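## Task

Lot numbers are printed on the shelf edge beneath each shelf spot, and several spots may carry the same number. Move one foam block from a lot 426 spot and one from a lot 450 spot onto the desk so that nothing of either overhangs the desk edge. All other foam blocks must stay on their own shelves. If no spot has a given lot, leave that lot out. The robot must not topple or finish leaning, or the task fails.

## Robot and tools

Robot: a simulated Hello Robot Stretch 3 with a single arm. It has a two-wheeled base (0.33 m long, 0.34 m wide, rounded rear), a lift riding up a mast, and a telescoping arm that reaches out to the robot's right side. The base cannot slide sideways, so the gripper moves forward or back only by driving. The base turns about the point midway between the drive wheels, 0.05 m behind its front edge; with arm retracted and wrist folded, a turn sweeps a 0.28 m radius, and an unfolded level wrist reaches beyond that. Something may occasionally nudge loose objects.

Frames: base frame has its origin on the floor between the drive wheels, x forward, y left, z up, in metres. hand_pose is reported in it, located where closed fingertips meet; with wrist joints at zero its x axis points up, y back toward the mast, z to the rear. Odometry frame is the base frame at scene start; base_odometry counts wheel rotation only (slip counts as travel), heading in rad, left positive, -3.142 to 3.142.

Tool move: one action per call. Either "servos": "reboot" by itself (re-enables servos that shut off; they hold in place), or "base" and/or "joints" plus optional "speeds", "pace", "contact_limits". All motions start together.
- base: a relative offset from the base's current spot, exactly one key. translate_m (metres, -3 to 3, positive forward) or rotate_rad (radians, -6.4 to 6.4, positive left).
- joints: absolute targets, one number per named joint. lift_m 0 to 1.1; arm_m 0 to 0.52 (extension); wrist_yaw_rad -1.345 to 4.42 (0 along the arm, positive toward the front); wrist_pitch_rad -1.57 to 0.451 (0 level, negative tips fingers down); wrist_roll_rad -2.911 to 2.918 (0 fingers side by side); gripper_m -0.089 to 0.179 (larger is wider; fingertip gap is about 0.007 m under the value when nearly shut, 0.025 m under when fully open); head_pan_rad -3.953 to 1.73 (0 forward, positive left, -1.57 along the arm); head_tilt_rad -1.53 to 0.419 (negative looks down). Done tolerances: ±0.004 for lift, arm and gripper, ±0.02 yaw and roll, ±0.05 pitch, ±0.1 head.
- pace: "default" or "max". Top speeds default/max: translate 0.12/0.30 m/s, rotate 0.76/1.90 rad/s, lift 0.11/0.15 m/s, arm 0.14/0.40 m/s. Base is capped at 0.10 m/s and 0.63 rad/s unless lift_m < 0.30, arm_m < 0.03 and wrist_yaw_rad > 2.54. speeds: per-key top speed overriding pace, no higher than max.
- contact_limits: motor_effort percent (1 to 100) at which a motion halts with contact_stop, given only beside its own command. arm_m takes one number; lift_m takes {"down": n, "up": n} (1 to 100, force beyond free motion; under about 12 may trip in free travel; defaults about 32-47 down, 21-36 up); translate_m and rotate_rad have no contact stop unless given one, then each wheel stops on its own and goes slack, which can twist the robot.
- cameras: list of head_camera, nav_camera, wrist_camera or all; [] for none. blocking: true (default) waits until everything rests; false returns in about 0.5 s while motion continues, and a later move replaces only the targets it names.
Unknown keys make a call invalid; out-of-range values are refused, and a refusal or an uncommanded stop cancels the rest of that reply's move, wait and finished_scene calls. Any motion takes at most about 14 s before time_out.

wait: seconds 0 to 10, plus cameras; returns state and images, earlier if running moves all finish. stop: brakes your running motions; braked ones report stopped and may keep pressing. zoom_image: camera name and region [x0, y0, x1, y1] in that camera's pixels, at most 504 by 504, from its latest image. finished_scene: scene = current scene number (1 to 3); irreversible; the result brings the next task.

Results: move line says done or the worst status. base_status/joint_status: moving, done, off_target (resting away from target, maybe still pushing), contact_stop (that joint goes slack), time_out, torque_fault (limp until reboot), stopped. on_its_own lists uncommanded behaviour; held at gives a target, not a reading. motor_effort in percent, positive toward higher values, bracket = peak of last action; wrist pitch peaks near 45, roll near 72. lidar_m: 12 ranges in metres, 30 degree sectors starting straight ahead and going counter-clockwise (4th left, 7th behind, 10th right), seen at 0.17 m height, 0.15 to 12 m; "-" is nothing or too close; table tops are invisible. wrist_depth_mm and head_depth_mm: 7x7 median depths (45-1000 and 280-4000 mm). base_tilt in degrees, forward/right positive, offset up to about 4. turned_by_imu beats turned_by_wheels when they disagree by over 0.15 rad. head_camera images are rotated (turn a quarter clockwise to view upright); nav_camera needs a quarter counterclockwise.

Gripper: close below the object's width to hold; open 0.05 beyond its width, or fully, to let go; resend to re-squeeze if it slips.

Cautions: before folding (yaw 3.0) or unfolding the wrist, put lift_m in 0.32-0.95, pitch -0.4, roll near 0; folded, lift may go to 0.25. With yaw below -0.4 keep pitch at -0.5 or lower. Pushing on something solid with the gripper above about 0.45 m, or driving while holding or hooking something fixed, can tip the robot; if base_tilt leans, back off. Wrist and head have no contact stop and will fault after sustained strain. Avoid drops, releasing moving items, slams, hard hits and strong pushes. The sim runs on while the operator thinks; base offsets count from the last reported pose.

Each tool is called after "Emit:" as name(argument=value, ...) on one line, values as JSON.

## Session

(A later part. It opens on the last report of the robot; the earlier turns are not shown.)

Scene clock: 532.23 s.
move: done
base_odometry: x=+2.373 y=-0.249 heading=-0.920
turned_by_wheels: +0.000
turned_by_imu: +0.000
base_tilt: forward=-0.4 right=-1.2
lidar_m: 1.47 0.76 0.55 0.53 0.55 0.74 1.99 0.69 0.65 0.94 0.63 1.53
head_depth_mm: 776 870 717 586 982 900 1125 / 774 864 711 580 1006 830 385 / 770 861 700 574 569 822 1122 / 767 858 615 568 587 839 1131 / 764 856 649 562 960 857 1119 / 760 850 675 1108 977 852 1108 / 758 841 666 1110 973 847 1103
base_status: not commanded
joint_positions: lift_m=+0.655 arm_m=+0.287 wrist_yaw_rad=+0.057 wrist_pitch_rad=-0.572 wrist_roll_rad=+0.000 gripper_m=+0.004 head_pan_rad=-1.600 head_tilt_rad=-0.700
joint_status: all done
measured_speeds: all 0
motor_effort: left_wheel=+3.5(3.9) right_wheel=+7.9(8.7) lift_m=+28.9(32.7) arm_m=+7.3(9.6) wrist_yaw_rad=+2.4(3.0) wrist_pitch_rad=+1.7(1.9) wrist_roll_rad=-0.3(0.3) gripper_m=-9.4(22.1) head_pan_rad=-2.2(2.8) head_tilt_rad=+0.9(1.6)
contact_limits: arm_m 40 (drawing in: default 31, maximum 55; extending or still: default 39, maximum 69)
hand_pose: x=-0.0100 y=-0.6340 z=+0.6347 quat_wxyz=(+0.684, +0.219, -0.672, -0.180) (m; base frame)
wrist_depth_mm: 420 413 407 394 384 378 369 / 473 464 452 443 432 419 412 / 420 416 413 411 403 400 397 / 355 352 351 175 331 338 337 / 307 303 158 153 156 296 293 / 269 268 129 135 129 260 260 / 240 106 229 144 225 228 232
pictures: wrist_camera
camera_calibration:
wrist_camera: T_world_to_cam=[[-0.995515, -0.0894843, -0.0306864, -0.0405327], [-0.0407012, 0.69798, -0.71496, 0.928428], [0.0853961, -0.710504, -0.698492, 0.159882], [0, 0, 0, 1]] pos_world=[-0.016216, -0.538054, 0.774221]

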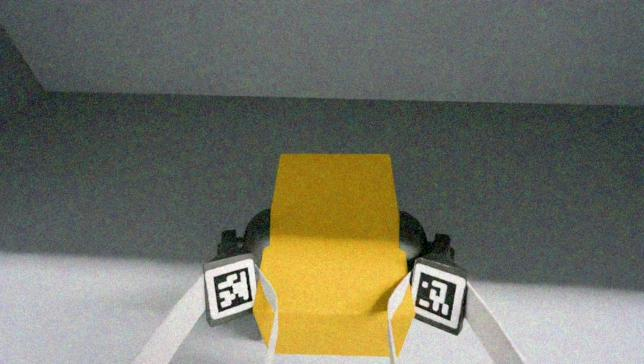

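Emit:
move(joints={"arm_m": 0.0}, speeds={"arm_m": 0.25}, cameras=[])

Emit:
move(joints={"wrist_yaw_rad": 2.6, "wrist_pitch_rad": -0.4, "lift_m": 0.55}, speeds={"wrist_yaw_rad": 1.5}, cameras=["wrist_camera"])

Emit:
move(joints={"lift_m": 0.285, "head_pan_rad": -1.57, "head_tilt_rad": -0.6}, pace="max", cameras=["wrist_camera"])

Scene clock: 558.40 s.
move: done
base_odometry: x=+2.373 y=-0.249 heading=-0.920
turned_by_wheels: +0.000
turned_by_imu: +0.000
base_tilt: forward=-0.4 right=-1.3
lidar_m: 1.47 0.76 0.55 0.53 0.55 0.74 2.00 0.69 0.65 0.94 0.63 1.52
head_depth_mm: 778 871 718 587 985 904 1126 / 774 867 710 580 1006 897 1150 / 770 862 700 574 1001 890 1146 / 767 857 615 568 994 839 454 / 765 852 680 563 987 853 1091 / 760 849 676 1110 981 854 1108 / 758 846 665 1110 974 847 1103
base_status: not commanded
joint_positions: lift_m=+0.655 arm_m=+0.001 wrist_yaw_rad=+0.057 wrist_pitch_rad=-0.572 wrist_roll_rad=+0.000 gripper_m=+0.004 head_pan_rad=-1.600 head_tilt_rad=-0.700
joint_status: all done
measured_speeds: all 0
motor_effort: left_wheel=+3.8(4.0) right_wheel=+8.0(8.9) lift_m=+25.2(29.8) arm_m=-12.3(13.8) wrist_yaw_rad=+2.7(3.0) wrist_pitch_rad=+1.9(2.0) wrist_roll_rad=+0.1(0.3) gripper_m=-9.2(9.7) head_pan_rad=-2.1(2.4) head_tilt_rad=+0.4(1.2)
hand_pose: x=-0.0100 y=-0.3476 z=+0.6347 quat_wxyz=(+0.684, +0.219, -0.672, -0.180) (m; base frame)
wrist_depth_mm: 503 625 668 650 635 629 580 / 486 516 506 503 498 488 486 / 421 418 414 412 407 401 398 / 376 366 361 175 337 339 339 / 521 721 156 153 155 828 532 / 586 663 128 135 130 748 582 / 784 612 688 144 150 671 574
pictures: none
No camera images: "cameras" was empty.

Scene clock: 560.90 s.
move: done
base_odometry: x=+2.373 y=-0.249 heading=-0.920
turned_by_wheels: +0.000
turned_by_imu: +0.000
base_tilt: forward=-0.3 right=-1.3
lidar_m: 1.47 0.76 0.55 0.53 0.55 0.75 1.99 0.69 0.65 0.93 0.63 1.52
head_depth_mm: 778 865 719 585 984 901 1127 / 772 866 709 580 1009 896 1147 / 771 864 702 575 1001 891 1142 / 767 860 616 569 993 862 1132 / 762 853 681 563 988 858 1113 / 762 851 676 1111 981 852 1111 / 759 843 665 1106 975 845 1104
base_status: not commanded
joint_positions: lift_m=+0.550 arm_m=+0.001 wrist_yaw_rad=+2.597 wrist_pitch_rad=-0.422 wrist_roll_rad=+0.000 gripper_m=+0.004 head_pan_rad=-1.600 head_tilt_rad=-0.700
joint_status: all done
measured_speeds: all 0
motor_effort: left_wheel=+3.6(3.9) right_wheel=+6.8(8.7) lift_m=+23.5(26.3) arm_m=-9.4(12.1) wrist_yaw_rad=+2.1(5.1) wrist_pitch_rad=+3.6(6.1) wrist_roll_rad=+0.1(0.3) gripper_m=-8.9(9.6) head_pan_rad=-1.8(2.3) head_tilt_rad=-0.1(0.9)
hand_pose: x=+0.0947 y=+0.0459 z=+0.5617 quat_wxyz=(+0.329, +0.705, -0.043, +0.626) (m; base frame)
wrist_depth_mm: 450 493 556 636 739 890 - / 477 534 598 687 819 998 - / 503 567 645 760 917 - - / 546 613 689 175 - - - / 584 663 157 153 156 961 968 / 624 699 128 135 129 841 853 / 206 694 700 144 150 713 729
pictures: wrist_camera
camera_calibration:
wrist_camera: T_world_to_cam=[[0.873497, -0.486163, -0.0254873, -0.0394638], [-0.302077, -0.500203, -0.811509, 0.539977], [0.381777, 0.716549, -0.583784, 0.425057], [0, 0, 0, 1]] pos_world=[0.0353091, -0.0536624, 0.685332]

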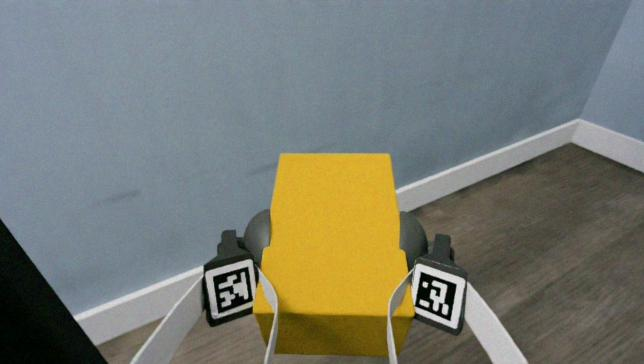

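Scene clock: 563.47 s.
move: done
base_odometry: x=+2.373 y=-0.249 heading=-0.920
turned_by_wheels: +0.000
turned_by_imu: +0.000
base_tilt: forward=-0.1 right=-1.3
lidar_m: 1.47 0.77 0.55 0.53 0.55 0.74 1.99 0.69 0.65 0.93 0.63 1.53
head_depth_mm: 768 844 896 609 1053 896 1039 / 765 842 894 603 1117 891 1130 / 764 839 890 595 1114 884 1126 / 763 840 890 588 1101 879 1120 / 762 838 882 584 1096 875 1119 / 761 836 871 579 1084 868 1111 / 761 833 860 573 1081 865 1104
base_status: not commanded
joint_positions: lift_m=+0.285 arm_m=+0.001 wrist_yaw_rad=+2.597 wrist_pitch_rad=-0.421 wrist_roll_rad=+0.000 gripper_m=+0.004 head_pan_rad=-1.570 head_tilt_rad=-0.600
joint_status: all done
measured_speeds: all 0
motor_effort: left_wheel=+3.7(4.0) right_wheel=+7.2(8.4) lift_m=+25.6(27.2) arm_m=-6.6(9.8) wrist_yaw_rad=+1.8(3.5) wrist_pitch_rad=+3.4(3.6) wrist_roll_rad=+0.0(0.3) gripper_m=-9.0(9.7) head_pan_rad=+3.2(5.1) head_tilt_rad=+3.2(4.5)
hand_pose: x=+0.0948 y=+0.0460 z=+0.2970 quat_wxyz=(+0.329, +0.705, -0.043, +0.627) (m; base frame)
wrist_depth_mm: 449 492 557 624 729 887 - / 477 532 600 696 824 965 - / 510 564 644 742 838 911 893 / 544 611 675 175 695 729 715 / 579 610 156 153 156 597 592 / 506 520 128 135 129 504 507 / 206 97 272 145 150 433 441
pictures: wrist_camera
camera_calibration:
wrist_camera: T_world_to_cam=[[0.873574, -0.486026, -0.0254442, -0.0462147], [-0.30152, -0.499427, -0.812194, 0.325337], [0.382039, 0.717183, -0.582833, 0.270046], [0, 0, 0, 1]] pos_world=[0.0352994, -0.0536518, 0.420453]

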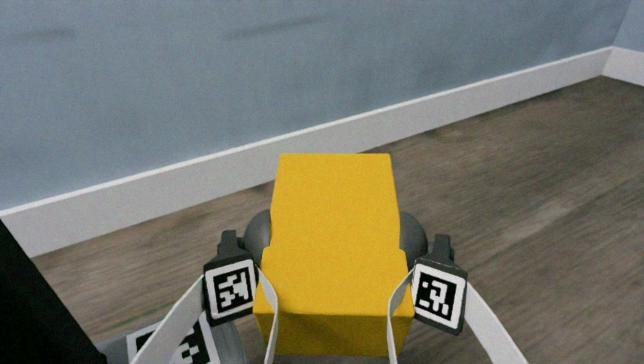

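Emit:
move(base={"translate_m": 0.88}, pace="max", cameras=[])

Emit:
move(base={"rotate_rad": 1.6}, pace="max", cameras=[])

Emit:
move(base={"translate_m": -1.7}, pace="max", cameras=[])

Emit:
move(base={"rotate_rad": -1.6}, pace="max", cameras=["nav_camera"])

Scene clock: 578.80 s.
move: done
base_odometry: x=+2.906 y=-0.949 heading=-0.920
turned_by_wheels: +0.000
turned_by_imu: +0.000
base_tilt: forward=-0.3 right=-1.3
lidar_m: 0.59 0.61 0.56 0.54 0.56 0.76 2.03 1.33 0.64 2.42 0.84 0.61
head_depth_mm: 2760 2968 3333 2605 1132 1121 1104 / 2735 2989 3256 2590 1911 1505 1265 / 2768 3018 3321 2568 1889 1510 1254 / 2748 3053 3323 2510 1880 1507 1248 / 2745 2999 3325 2522 1869 1489 1245 / 2651 2846 2947 2410 1853 1479 1233 / 1804 1829 1862 1897 1784 1476 1228
base_status: done
joint_positions: lift_m=+0.285 arm_m=+0.001 wrist_yaw_rad=+2.597 wrist_pitch_rad=-0.421 wrist_roll_rad=+0.000 gripper_m=+0.004 head_pan_rad=-1.570 head_tilt_rad=-0.600
joint_status: not commanded
measured_speeds: all 0
motor_effort: left_wheel=+6.9(11.7) right_wheel=+1.1(14.3) lift_m=+25.8(30.4) arm_m=+0.1(3.9) wrist_yaw_rad=+2.1(3.0) wrist_pitch_rad=+3.4(3.5) wrist_roll_rad=-0.1(0.3) gripper_m=-9.4(9.8) head_pan_rad=+3.3(3.9) head_tilt_rad=+2.9(4.5)
hand_pose: x=+0.0947 y=+0.0461 z=+0.2970 quat_wxyz=(+0.328, +0.705, -0.043, +0.627) (m; base frame)
wrist_depth_mm: 458 506 567 650 717 575 470 / 490 540 613 702 769 602 478 / 516 580 659 752 816 631 499 / 545 614 682 175 697 646 522 / 575 611 156 153 156 593 527 / 508 526 129 135 129 505 506 / 205 97 269 145 151 433 437
pictures: none
No camera images: "cameras" was empty.

Scene clock: 580.93 s.
move: done
base_odometry: x=+2.906 y=-0.949 heading=+0.680
turned_by_wheels: +1.600
turned_by_imu: +1.568
base_tilt: forward=-0.4 right=-1.2
lidar_m: 0.54 0.56 0.76 2.09 1.32 0.64 2.34 0.84 0.61 0.59 0.61 0.56
head_depth_mm: 467 514 571 643 738 862 1035 / 466 513 570 642 735 861 1030 / 466 513 570 642 735 858 1029 / 466 513 569 642 734 859 1030 / 466 511 570 641 734 856 1032 / 465 511 568 641 733 855 1026 / 466 512 568 640 730 854 1021
base_status: done
joint_positions: lift_m=+0.285 arm_m=+0.001 wrist_yaw_rad=+2.597 wrist_pitch_rad=-0.421 wrist_roll_rad=+0.000 gripper_m=+0.004 head_pan_rad=-1.570 head_tilt_rad=-0.600
joint_status: not commanded
measured_speeds: all 0
motor_effort: left_wheel=-6.2(15.0) right_wheel=+6.8(14.4) lift_m=+29.6(29.6) arm_m=-7.9(7.9) wrist_yaw_rad=+1.9(4.0) wrist_pitch_rad=+3.4(3.5) wrist_roll_rad=+0.0(0.3) gripper_m=-9.0(9.6) head_pan_rad=+2.8(3.5) head_tilt_rad=+2.9(3.8)
hand_pose: x=+0.0947 y=+0.0461 z=+0.2970 quat_wxyz=(+0.328, +0.705, -0.043, +0.627) (m; base frame)
wrist_depth_mm: - - - - 692 522 421 / - - - - 731 552 440 / 959 941 933 936 773 575 458 / 763 744 741 175 690 606 475 / 620 612 156 153 156 576 487 / 510 525 129 135 129 510 487 / 206 98 270 144 151 431 438
pictures: none
No camera images: "cameras" was empty.

Scene clock: 588.00 s.
move: done
base_odometry: x=+1.583 y=-2.017 heading=+0.679
turned_by_wheels: +0.000
turned_by_imu: -0.001
base_tilt: forward=-0.4 right=-1.1
lidar_m: 2.24 0.88 1.08 2.95 1.64 1.34 1.53 0.85 0.62 0.60 0.62 0.84
head_depth_mm: 472 519 577 649 745 869 1043 / 470 518 576 647 741 866 1037 / 470 517 575 648 742 867 1041 / 470 517 574 649 741 866 1039 / 469 517 574 646 739 864 1036 / 469 516 575 644 738 863 1034 / 469 516 572 645 739 861 1032
base_status: done
joint_positions: lift_m=+0.285 arm_m=+0.001 wrist_yaw_rad=+2.598 wrist_pitch_rad=-0.421 wrist_roll_rad=+0.000 gripper_m=+0.004 head_pan_rad=-1.570 head_tilt_rad=-0.600
joint_status: not commanded
measured_speeds: all 0
motor_effort: left_wheel=-7.0(16.9) right_wheel=-0.7(11.6) lift_m=+24.4(29.6) arm_m=-10.0(12.8) wrist_yaw_rad=+1.6(3.5) wrist_pitch_rad=+3.5(3.6) wrist_roll_rad=-0.3(0.3) gripper_m=-8.9(9.8) head_pan_rad=+2.5(3.6) head_tilt_rad=+2.1(4.0)
hand_pose: x=+0.0947 y=+0.0461 z=+0.2970 quat_wxyz=(+0.328, +0.705, -0.043, +0.627) (m; base frame)
wrist_depth_mm: - - - - 994 785 880 / - - - - - 861 - / 967 952 945 932 907 887 899 / 753 744 748 175 694 724 720 / 620 624 157 153 156 598 592 / 510 520 129 135 129 507 506 / 206 97 271 144 151 433 446
pictures: none
No camera images: "cameras" was empty.

Scene clock: 590.13 s.
move: done
base_odometry: x=+1.583 y=-2.017 heading=-0.920
turned_by_wheels: -1.600
turned_by_imu: -1.569
base_tilt: forward=-0.2 right=-1.2
lidar_m: 0.59 0.62 0.83 2.21 0.95 1.07 2.86 1.73 1.34 1.53 0.85 0.62
head_depth_mm: 1280 1411 1563 1772 1894 1531 1264 / 1281 1407 1570 1771 1899 1519 1260 / 1275 1408 1563 1766 1899 1515 1253 / 1274 1401 1559 1748 1890 1499 1247 / 1274 1392 1557 1747 1875 1488 1241 / 1271 1400 1553 1757 1862 1477 1238 / 1269 1397 1558 1719 1772 1481 1230
base_status: done
joint_positions: lift_m=+0.285 arm_m=+0.001 wrist_yaw_rad=+2.598 wrist_pitch_rad=-0.421 wrist_roll_rad=+0.000 gripper_m=+0.004 head_pan_rad=-1.570 head_tilt_rad=-0.600
joint_status: not commanded
measured_speeds: all 0
motor_effort: left_wheel=+5.3(14.6) right_wheel=-7.1(15.1) lift_m=+25.2(25.6) arm_m=-11.4(12.8) wrist_yaw_rad=+1.3(3.1) wrist_pitch_rad=+3.5(3.6) wrist_roll_rad=+0.1(0.3) gripper_m=-9.0(9.6) head_pan_rad=+1.6(3.0) head_tilt_rad=+1.8(3.1)
hand_pose: x=+0.0947 y=+0.0461 z=+0.2970 quat_wxyz=(+0.328, +0.705, -0.043, +0.627) (m; base frame)
wrist_depth_mm: - - - - 763 579 467 / - - - - 815 605 488 / 950 952 941 948 848 640 509 / 755 748 734 175 708 659 522 / 620 608 157 153 156 591 534 / 509 524 128 135 130 505 507 / 206 97 271 144 151 428 441
pictures: nav_camera (sideways)
camera_calibration:
nav_camera: T_world_to_cam=[[0.0175329, -0.542506, 0.839869, -1.04982], [-0.999787, -0.0186539, 0.00882193, 0.0447923], [0.0108809, -0.839844, -0.542718, 0.659462], [0, 0, 0, 1]] pos_world=[0.0560136, -0.0148551, 1.23922]

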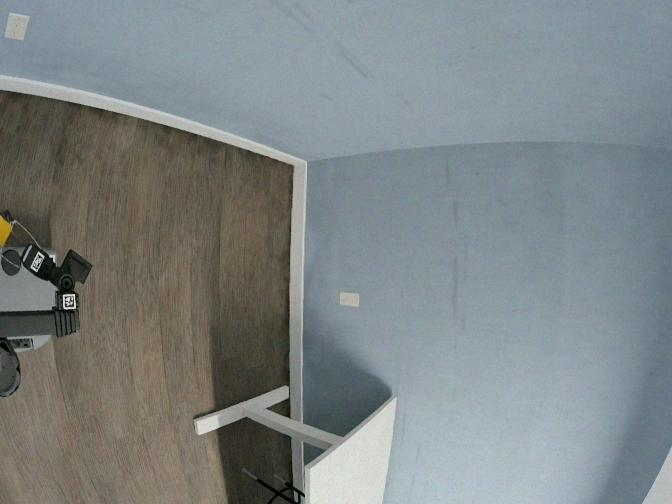

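Emit:
move(base={"translate_m": -1.4}, pace="max", cameras=[])

Emit:
move(joints={"lift_m": 0.85}, pace="max", cameras=[])

Emit:
move(joints={"wrist_yaw_rad": 0.0, "wrist_pitch_rad": -0.42}, speeds={"wrist_yaw_rad": 1.5}, cameras=["wrist_camera"])

Scene clock: 611.50 s.
move: done
base_odometry: x=+0.735 y=-0.903 heading=-0.920
turned_by_wheels: +0.000
turned_by_imu: -0.001
base_tilt: forward=-0.3 right=-1.2
lidar_m: 1.99 1.07 0.78 0.74 0.77 1.04 2.31 2.21 1.24 0.89 1.23 2.08
head_depth_mm: 1299 1429 1541 1153 1460 1515 1270 / 1296 1426 1535 1140 1779 1515 1264 / 1294 1427 1533 1132 1703 1505 1250 / 1291 1429 1528 1117 1691 1458 1244 / 1285 1424 1533 1109 1682 1490 1242 / 1288 1415 1529 1096 1733 1486 1238 / 1282 1417 1524 1090 1713 1470 1227
base_status: done
joint_positions: lift_m=+0.285 arm_m=+0.001 wrist_yaw_rad=+2.598 wrist_pitch_rad=-0.421 wrist_roll_rad=+0.000 gripper_m=+0.004 head_pan_rad=-1.570 head_tilt_rad=-0.600
joint_status: not commanded
measured_speeds: all 0
motor_effort: left_wheel=+0.4(13.5) right_wheel=-10.7(17.2) lift_m=+26.5(27.2) arm_m=-7.2(11.2) wrist_yaw_rad=+2.2(3.2) wrist_pitch_rad=+3.4(3.5) wrist_roll_rad=-0.1(0.3) gripper_m=-9.2(9.6) head_pan_rad=+1.7(2.5) head_tilt_rad=+2.1(2.7)
hand_pose: x=+0.0947 y=+0.0461 z=+0.2970 quat_wxyz=(+0.328, +0.705, -0.043, +0.627) (m; base frame)
wrist_depth_mm: 623 698 770 875 - - - / 657 741 813 944 - - - / 702 785 878 932 918 899 899 / 723 746 735 175 703 719 716 / 622 617 156 153 156 599 586 / 505 520 128 135 129 508 509 / 207 98 270 145 151 432 444
pictures: none
No camera images: "cameras" was empty.

Scene clock: 616.07 s.
move: done
base_odometry: x=+0.735 y=-0.903 heading=-0.920
turned_by_wheels: +0.000
turned_by_imu: +0.000
base_tilt: forward=-0.2 right=-1.3
lidar_m: 1.99 1.07 0.78 0.75 0.77 1.05 2.31 2.21 1.24 0.89 1.23 2.08
head_depth_mm: 1299 1431 1540 1153 1465 1520 1363 / 1294 1431 1535 1135 1770 1518 - / 1296 1419 1535 1131 1697 1512 1313 / 1291 1417 1522 1113 1700 1452 1318 / 1293 1427 1527 1103 1678 1486 295 / 1290 1415 1531 1095 1726 1485 1243 / 1293 1415 1518 1086 1719 1480 1232
base_status: not commanded
joint_positions: lift_m=+0.850 arm_m=+0.001 wrist_yaw_rad=+2.598 wrist_pitch_rad=-0.421 wrist_roll_rad=+0.000 gripper_m=+0.004 head_pan_rad=-1.570 head_tilt_rad=-0.600
joint_status: all done
measured_speeds: all 0
motor_effort: left_wheel=+0.5(1.1) right_wheel=-10.5(11.1) lift_m=+27.2(33.3) arm_m=-4.1(7.3) wrist_yaw_rad=+2.5(2.8) wrist_pitch_rad=+3.3(3.5) wrist_roll_rad=-0.1(0.3) gripper_m=-9.3(9.6) head_pan_rad=+0.8(2.2) head_tilt_rad=+1.5(2.6)
hand_pose: x=+0.0947 y=+0.0461 z=+0.8621 quat_wxyz=(+0.328, +0.705, -0.043, +0.627) (m; base frame)
wrist_depth_mm: 612 696 764 863 - - - / 656 737 834 954 - - - / 711 791 891 - - - - / 751 869 943 176 - - - / 813 914 154 153 155 - - / 874 959 128 135 129 - - / 206 106 - 145 151 - -
pictures: none
No camera images: "cameras" was empty.

Scene clock: 618.60 s.
move: done
base_odometry: x=+0.735 y=-0.903 heading=-0.920
turned_by_wheels: +0.000
turned_by_imu: +0.000
base_tilt: forward=-0.4 right=-1.3
lidar_m: 1.99 1.08 0.78 0.75 0.77 1.04 2.31 2.21 1.24 0.89 1.23 2.07
head_depth_mm: 1302 1428 1544 1151 1460 1514 1363 / 1299 1426 1540 1141 1764 1521 - / 1291 1423 1534 1129 1702 1469 1255 / 1291 1424 1532 1117 1696 485 309 / 1285 1416 1531 1105 1676 1450 1237 / 1291 1416 1534 1097 1728 1481 1237 / 1287 1411 1514 1083 1723 1476 1232
base_status: not commanded
joint_positions: lift_m=+0.850 arm_m=+0.001 wrist_yaw_rad=+0.003 wrist_pitch_rad=-0.433 wrist_roll_rad=+0.000 gripper_m=+0.004 head_pan_rad=-1.570 head_tilt_rad=-0.600
joint_status: all done
measured_speeds: all 0
motor_effort: left_wheel=+0.2(0.9) right_wheel=-9.9(11.0) lift_m=+23.5(27.2) arm_m=-2.8(4.8) wrist_yaw_rad=-2.2(7.1) wrist_pitch_rad=+2.0(4.0) wrist_roll_rad=-0.2(0.3) gripper_m=-9.0(9.7) head_pan_rad=+0.8(1.9) head_tilt_rad=+0.8(2.3)
hand_pose: x=-0.0209 y=-0.3680 z=+0.8593 quat_wxyz=(+0.691, +0.153, -0.690, -0.151) (m; base frame)
wrist_depth_mm: - - - - - - - / 808 788 791 768 750 746 734 / 620 616 605 590 595 592 548 / - - - 176 - - - / - - 156 153 156 - - / - - 128 135 129 - - / - 107 - 144 151 - -
pictures: wrist_camera
camera_calibration:
wrist_camera: T_world_to_cam=[[-0.998887, -0.0394329, -0.0258915, -0.00644741], [-0.00254561, 0.593118, -0.805112, 0.942619], [0.0471046, -0.804149, -0.592558, 0.380406], [0, 0, 0, 1]] pos_world=[-0.0219596, -0.253435, 0.984159]

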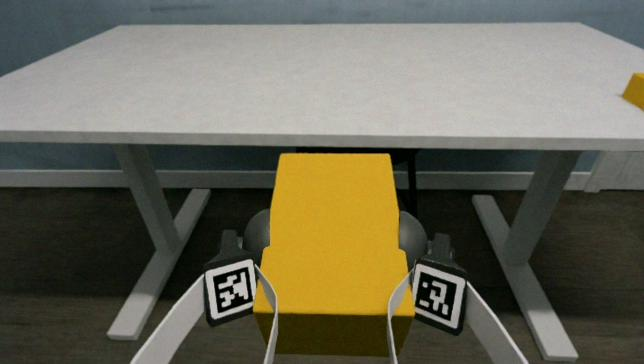

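Emit:
move(joints={"arm_m": 0.49, "wrist_pitch_rad": -0.56, "head_tilt_rad": -0.6}, speeds={"arm_m": 0.25}, contact_limits={"arm_m": 40}, cameras=[])

Emit:
move(joints={"lift_m": 0.782}, speeds={"lift_m": 0.07}, contact_limits={"lift_m": {"down": 14}}, cameras=["wrist_camera", "head_camera"])

Scene clock: 640.27 s.
move: done
base_odometry: x=+0.735 y=-0.903 heading=-0.920
turned_by_wheels: +0.000
turned_by_imu: +0.000
base_tilt: forward=-0.3 right=-1.2
lidar_m: 1.99 1.07 0.78 0.74 0.77 1.04 2.32 2.21 1.24 0.89 1.23 2.08
head_depth_mm: 1301 1433 1542 1150 374 - - / 1299 1425 1541 472 358 1436 1255 / 1293 1422 1516 982 1703 1507 1256 / 1291 1417 1534 902 1696 1456 1246 / 1288 1415 1529 1110 1686 1485 1241 / 1289 1416 1522 1094 1720 1484 1240 / 1286 1416 1509 1084 1715 1465 1230
base_status: not commanded
joint_positions: lift_m=+0.850 arm_m=+0.490 wrist_yaw_rad=+0.003 wrist_pitch_rad=-0.572 wrist_roll_rad=+0.000 gripper_m=+0.004 head_pan_rad=-1.570 head_tilt_rad=-0.600
joint_status: all done
measured_speeds: all 0
motor_effort: left_wheel=+0.6(0.9) right_wheel=-10.2(10.9) lift_m=+29.5(30.4) arm_m=+12.8(15.5) wrist_yaw_rad=-3.5(4.6) wrist_pitch_rad=+1.8(4.1) wrist_roll_rad=+0.1(0.3) gripper_m=-9.1(9.7) head_pan_rad=+0.6(1.6) head_tilt_rad=+0.2(2.0)
contact_limits: arm_m 40 (drawing in: default 31, maximum 55; extending or still: default 39, maximum 69)
hand_pose: x=-0.0210 y=-0.8374 z=+0.8297 quat_wxyz=(+0.679, +0.201, -0.678, -0.199) (m; base frame)
wrist_depth_mm: 695 688 668 669 654 636 640 / 538 527 525 521 511 505 499 / 436 432 429 423 419 414 410 / 368 364 360 175 344 351 347 / 316 315 158 153 156 304 302 / 278 277 128 135 129 268 267 / 248 107 236 144 232 235 240
pictures: none
No camera images: "cameras" was empty.

Scene clock: 641.87 s.
move: done
base_odometry: x=+0.735 y=-0.903 heading=-0.920
turned_by_wheels: +0.000
turned_by_imu: +0.000
base_tilt: forward=-0.4 right=-1.3
lidar_m: 1.99 1.08 0.78 0.75 0.77 1.05 2.32 2.21 1.24 0.89 1.23 2.07
head_depth_mm: 1301 1436 1543 1154 1455 1445 298 / 1299 1425 1536 1136 431 362 329 / 1293 1423 1541 649 1461 1508 1255 / 1290 1426 1528 744 1692 1456 1246 / 1291 1419 1530 1106 1687 1494 1244 / 1286 1418 1523 1096 1725 1478 1235 / 1285 1404 1516 1086 1720 1476 1235
base_status: not commanded
joint_positions: lift_m=+0.782 arm_m=+0.490 wrist_yaw_rad=+0.003 wrist_pitch_rad=-0.572 wrist_roll_rad=+0.000 gripper_m=+0.004 head_pan_rad=-1.570 head_tilt_rad=-0.600
joint_status: all done
measured_speeds: all 0
motor_effort: left_wheel=+0.5(0.9) right_wheel=-9.5(10.9) lift_m=+24.7(29.1) arm_m=+11.3(13.2) wrist_yaw_rad=-2.5(4.1) wrist_pitch_rad=+1.7(2.0) wrist_roll_rad=+0.0(0.3) gripper_m=-9.1(9.8) head_pan_rad=+0.2(1.2) head_tilt_rad=+0.1(1.3)
contact_limits: arm_m 40 (drawing in: default 31, maximum 55; extending or still: default 39, maximum 69); lift_m down 14 (down: maximum 72; up: maximum 65)
hand_pose: x=-0.0210 y=-0.8373 z=+0.7617 quat_wxyz=(+0.679, +0.201, -0.678, -0.199) (m; base frame)
wrist_depth_mm: 507 491 487 477 469 467 458 / 387 385 377 375 368 364 360 / 314 312 309 305 300 298 297 / 264 261 260 175 249 254 252 / 229 227 215 153 155 221 219 / 202 200 128 135 129 194 193 / 180 106 171 145 168 168 173
pictures: head_camera (sideways), wrist_camera
camera_calibration:
head_camera: T_world_to_cam=[[-0.0467537, 0.519952, -0.852915, 1.12546], [0.997502, -0.0209536, -0.0674531, 0.0813378], [-0.052944, -0.853939, -0.517673, 0.629609], [0, 0, 0, 1]] pos_world=[0.00481892, -0.045835, 1.29134]
wrist_camera: T_world_to_cam=[[-0.998909, -0.0351996, -0.0306857, -0.0204059], [-0.00267243, 0.699136, -0.714984, 1.16249], [0.0466206, -0.714122, -0.698467, 0.101208], [0, 0, 0, 1]] pos_world=[-0.0219953, -0.741179, 0.901223]

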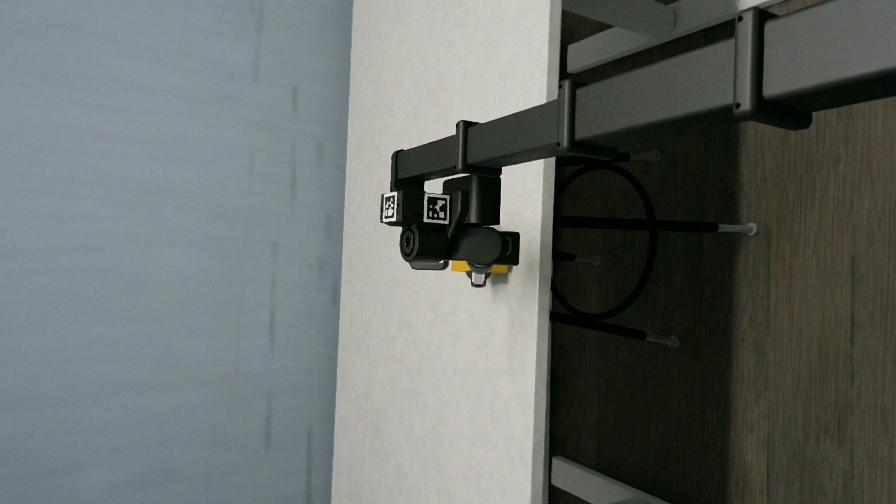

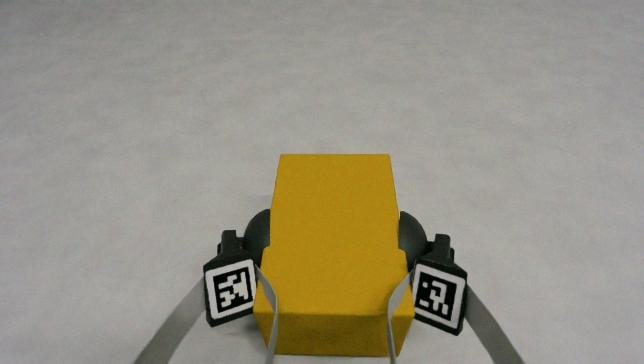

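Emit:
move(joints={"lift_m": 0.768}, speeds={"lift_m": 0.03}, contact_limits={"lift_m": {"down": 14}}, cameras=["wrist_camera"])

Scene clock: 656.33 s.
move: done
base_odometry: x=+0.735 y=-0.903 heading=-0.920
turned_by_wheels: +0.000
turned_by_imu: +0.000
base_tilt: forward=-0.4 right=-1.3
lidar_m: 1.99 1.07 0.78 0.75 0.77 1.04 2.32 2.21 1.24 0.89 1.24 2.08
head_depth_mm: 1298 1433 1537 1152 1458 1486 305 / 1297 1430 1543 1140 470 370 319 / 1294 1428 1540 659 1434 1503 1257 / 1288 1421 1532 686 1696 1452 1245 / 1291 1422 1525 1106 1676 1492 1249 / 1288 1417 1527 1096 1728 1477 1237 / 1282 1414 1519 1085 1714 1473 1233
base_status: not commanded
joint_positions: lift_m=+0.768 arm_m=+0.490 wrist_yaw_rad=+0.003 wrist_pitch_rad=-0.566 wrist_roll_rad=+0.000 gripper_m=+0.004 head_pan_rad=-1.570 head_tilt_rad=-0.600
joint_status: all done
measured_speeds: all 0
motor_effort: left_wheel=+0.5(0.9) right_wheel=-10.2(10.8) lift_m=+19.4(29.4) arm_m=+7.6(9.2) wrist_yaw_rad=-3.8(4.0) wrist_pitch_rad=+0.7(1.9) wrist_roll_rad=-0.1(0.3) gripper_m=-8.9(9.6) head_pan_rad=+0.3(1.0) head_tilt_rad=+0.1(1.0)
contact_limits: arm_m 40 (drawing in: default 31, maximum 55; extending or still: default 39, maximum 69); lift_m down 14 (down: maximum 72; up: maximum 65)
hand_pose: x=-0.0210 y=-0.8382 z=+0.7489 quat_wxyz=(+0.679, +0.199, -0.678, -0.197) (m; base frame)
wrist_depth_mm: 477 471 465 458 448 439 434 / 365 362 356 352 346 342 340 / 295 292 290 287 284 282 278 / 248 246 243 177 233 238 236 / 214 213 201 153 155 206 204 / 188 188 128 134 130 181 181 / 168 160 162 144 157 156 163
pictures: wrist_camera
camera_calibration:
wrist_camera: T_world_to_cam=[[-0.998917, -0.0351294, -0.0304978, -0.0209614], [-0.00248907, 0.694993, -0.719012, 1.1535], [0.0464543, -0.718158, -0.694328, 0.0851109], [0, 0, 0, 1]] pos_world=[-0.0220213, -0.74129, 0.887839]

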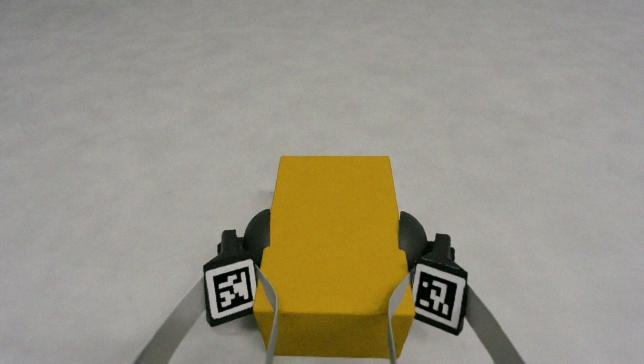

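Emit:
move(joints={"gripper_m": 0.17}, cameras=[])

Emit:
move(joints={"lift_m": 0.9}, cameras=[])

Emit:
move(joints={"arm_m": 0.05}, speeds={"arm_m": 0.3}, cameras=["wrist_camera", "head_camera"])

Scene clock: 665.13 s.
move: done
base_odometry: x=+0.735 y=-0.903 heading=-0.920
turned_by_wheels: +0.000
turned_by_imu: +0.000
base_tilt: forward=-0.5 right=-1.2
lidar_m: 1.99 1.08 0.78 0.74 0.77 1.04 2.32 2.21 1.24 0.89 1.23 2.07
head_depth_mm: 1304 1427 1535 1149 1457 1485 305 / 1298 1431 1534 1135 470 370 319 / 1292 1421 1533 661 1434 1507 1255 / 1296 1417 1531 689 1696 1459 1243 / 1292 1419 1526 1105 1683 1483 1243 / 1286 1416 1523 1093 1724 1473 1229 / 1288 1417 1514 1084 1724 1476 1223
base_status: not commanded
joint_positions: lift_m=+0.768 arm_m=+0.490 wrist_yaw_rad=+0.003 wrist_pitch_rad=-0.570 wrist_roll_rad=+0.000 gripper_m=+0.170 head_pan_rad=-1.570 head_tilt_rad=-0.600
joint_status: all done
measured_speeds: all 0
motor_effort: left_wheel=+0.2(0.7) right_wheel=-9.7(10.8) lift_m=+29.6(30.1) arm_m=+3.9(6.4) wrist_yaw_rad=-3.6(4.8) wrist_pitch_rad=+1.4(1.5) wrist_roll_rad=+0.0(0.3) gripper_m=+0.8(83.1) head_pan_rad=-0.7(0.8) head_tilt_rad=-0.4(1.0)
contact_limits: arm_m 40 (drawing in: default 31, maximum 55; extending or still: default 39, maximum 69); lift_m down 14 (down: maximum 72; up: maximum 65)
hand_pose: x=-0.0210 y=-0.8377 z=+0.7482 quat_wxyz=(+0.679, +0.200, -0.678, -0.198) (m; base frame)
wrist_depth_mm: 470 461 457 447 435 431 422 / 359 354 350 347 341 338 334 / 294 288 285 282 279 276 273 / 245 242 242 174 230 235 234 / 212 209 208 150 195 204 202 / 117 128 180 132 172 177 120 / 117 161 163 144 156 158 109
pictures: none
No camera images: "cameras" was empty.

Scene clock: 667.17 s.
move: done
base_odometry: x=+0.735 y=-0.903 heading=-0.920
turned_by_wheels: +0.000
turned_by_imu: +0.000
base_tilt: forward=-0.3 right=-1.2
lidar_m: 1.98 1.08 0.78 0.74 0.77 1.04 2.32 2.21 1.24 0.90 1.24 2.08
head_depth_mm: 1296 1426 1544 1048 - - 1266 / 1295 1434 1518 371 1723 1523 1262 / 1296 1425 590 1074 1715 1502 1251 / 1292 1428 1383 979 1688 1450 1247 / 1291 1419 1525 1103 1677 1485 1243 / 1288 1416 1516 1097 1727 1483 1237 / 1281 1419 1525 1084 1714 1472 1229
base_status: not commanded
joint_positions: lift_m=+0.900 arm_m=+0.490 wrist_yaw_rad=+0.003 wrist_pitch_rad=-0.570 wrist_roll_rad=+0.000 gripper_m=+0.170 head_pan_rad=-1.570 head_tilt_rad=-0.600
joint_status: all done
measured_speeds: all 0
motor_effort: left_wheel=+0.3(0.8) right_wheel=-9.8(11.0) lift_m=+28.8(32.4) arm_m=+2.5(4.5) wrist_yaw_rad=-2.4(4.6) wrist_pitch_rad=+1.6(1.6) wrist_roll_rad=+0.0(0.3) gripper_m=+0.6(1.3) head_pan_rad=-0.2(0.8) head_tilt_rad=-0.9(0.9)
contact_limits: arm_m 40 (drawing in: default 31, maximum 55; extending or still: default 39, maximum 69)
hand_pose: x=-0.0210 y=-0.8376 z=+0.8801 quat_wxyz=(+0.679, +0.200, -0.678, -0.198) (m; base frame)
wrist_depth_mm: 796 801 782 783 770 762 751 / 651 647 625 626 616 612 598 / 530 522 516 510 509 499 494 / 445 440 435 431 428 419 419 / 383 378 377 373 372 369 366 / 118 142 332 314 325 318 120 / 117 291 296 255 293 286 109
pictures: none
No camera images: "cameras" was empty.

Scene clock: 671.00 s.
move: done
base_odometry: x=+0.735 y=-0.903 heading=-0.920
turned_by_wheels: +0.000
turned_by_imu: +0.000
base_tilt: forward=-0.3 right=-1.3
lidar_m: 1.99 1.07 0.77 0.75 0.77 1.04 2.32 2.21 1.24 0.89 1.24 2.07
head_depth_mm: 1297 1428 1541 1152 958 - - / 1301 1424 1532 1140 949 - - / 1295 1424 1539 1129 1362 - - / 1296 1425 1532 1113 898 335 - / 1291 1416 1526 1105 1681 1402 1246 / 1283 1417 1527 1097 1729 1478 1235 / 1282 1415 1514 1089 1715 1474 1232
base_status: not commanded
joint_positions: lift_m=+0.900 arm_m=+0.050 wrist_yaw_rad=+0.003 wrist_pitch_rad=-0.571 wrist_roll_rad=+0.000 gripper_m=+0.170 head_pan_rad=-1.570 head_tilt_rad=-0.600
joint_status: all done
measured_speeds: all 0
motor_effort: left_wheel=+0.4(0.9) right_wheel=-10.5(11.1) lift_m=+27.7(29.8) arm_m=-12.0(14.7) wrist_yaw_rad=-2.8(4.3) wrist_pitch_rad=+1.5(1.7) wrist_roll_rad=+0.0(0.3) gripper_m=+0.4(1.2) head_pan_rad=-0.6(1.2) head_tilt_rad=-0.6(1.4)
hand_pose: x=-0.0210 y=-0.3976 z=+0.8800 quat_wxyz=(+0.679, +0.200, -0.678, -0.199) (m; base frame)
wrist_depth_mm: 859 840 831 806 800 783 776 / 655 649 645 591 625 609 608 / - 565 560 553 547 547 534 / - - - - - - - / - - - - - - - / 117 141 - - - - 120 / 117 - - - - 991 109
pictures: head_camera (sideways), wrist_camera
camera_calibration:
head_camera: T_world_to_cam=[[-0.0467535, 0.519952, -0.852915, 1.12546], [0.997502, -0.0209538, -0.0674531, 0.0813378], [-0.0529442, -0.853939, -0.517673, 0.629609], [0, 0, 0, 1]] pos_world=[0.00481891, -0.045835, 1.29134]
wrist_camera: T_world_to_cam=[[-0.998918, -0.0349944, -0.0306379, -0.00130684], [-0.00249442, 0.69808, -0.716015, 0.940104], [0.0464442, -0.715164, -0.697412, 0.496541], [0, 0, 0, 1]] pos_world=[-0.0220219, -0.301206, 1.01938]

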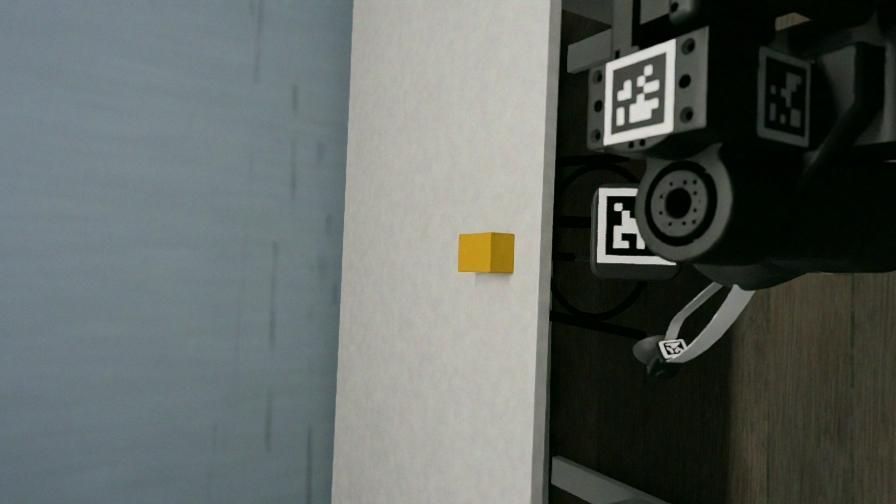

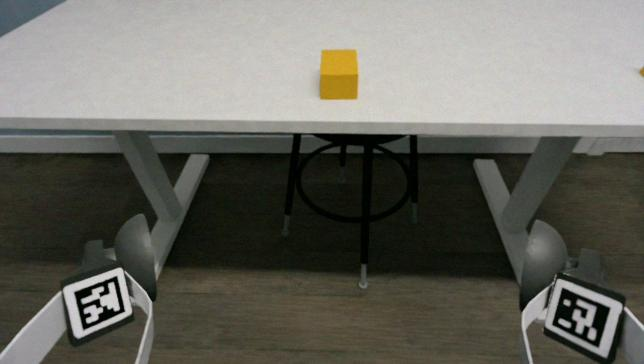

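Emit:
finished_scene(scene=3)

The scene is finished: the task was done.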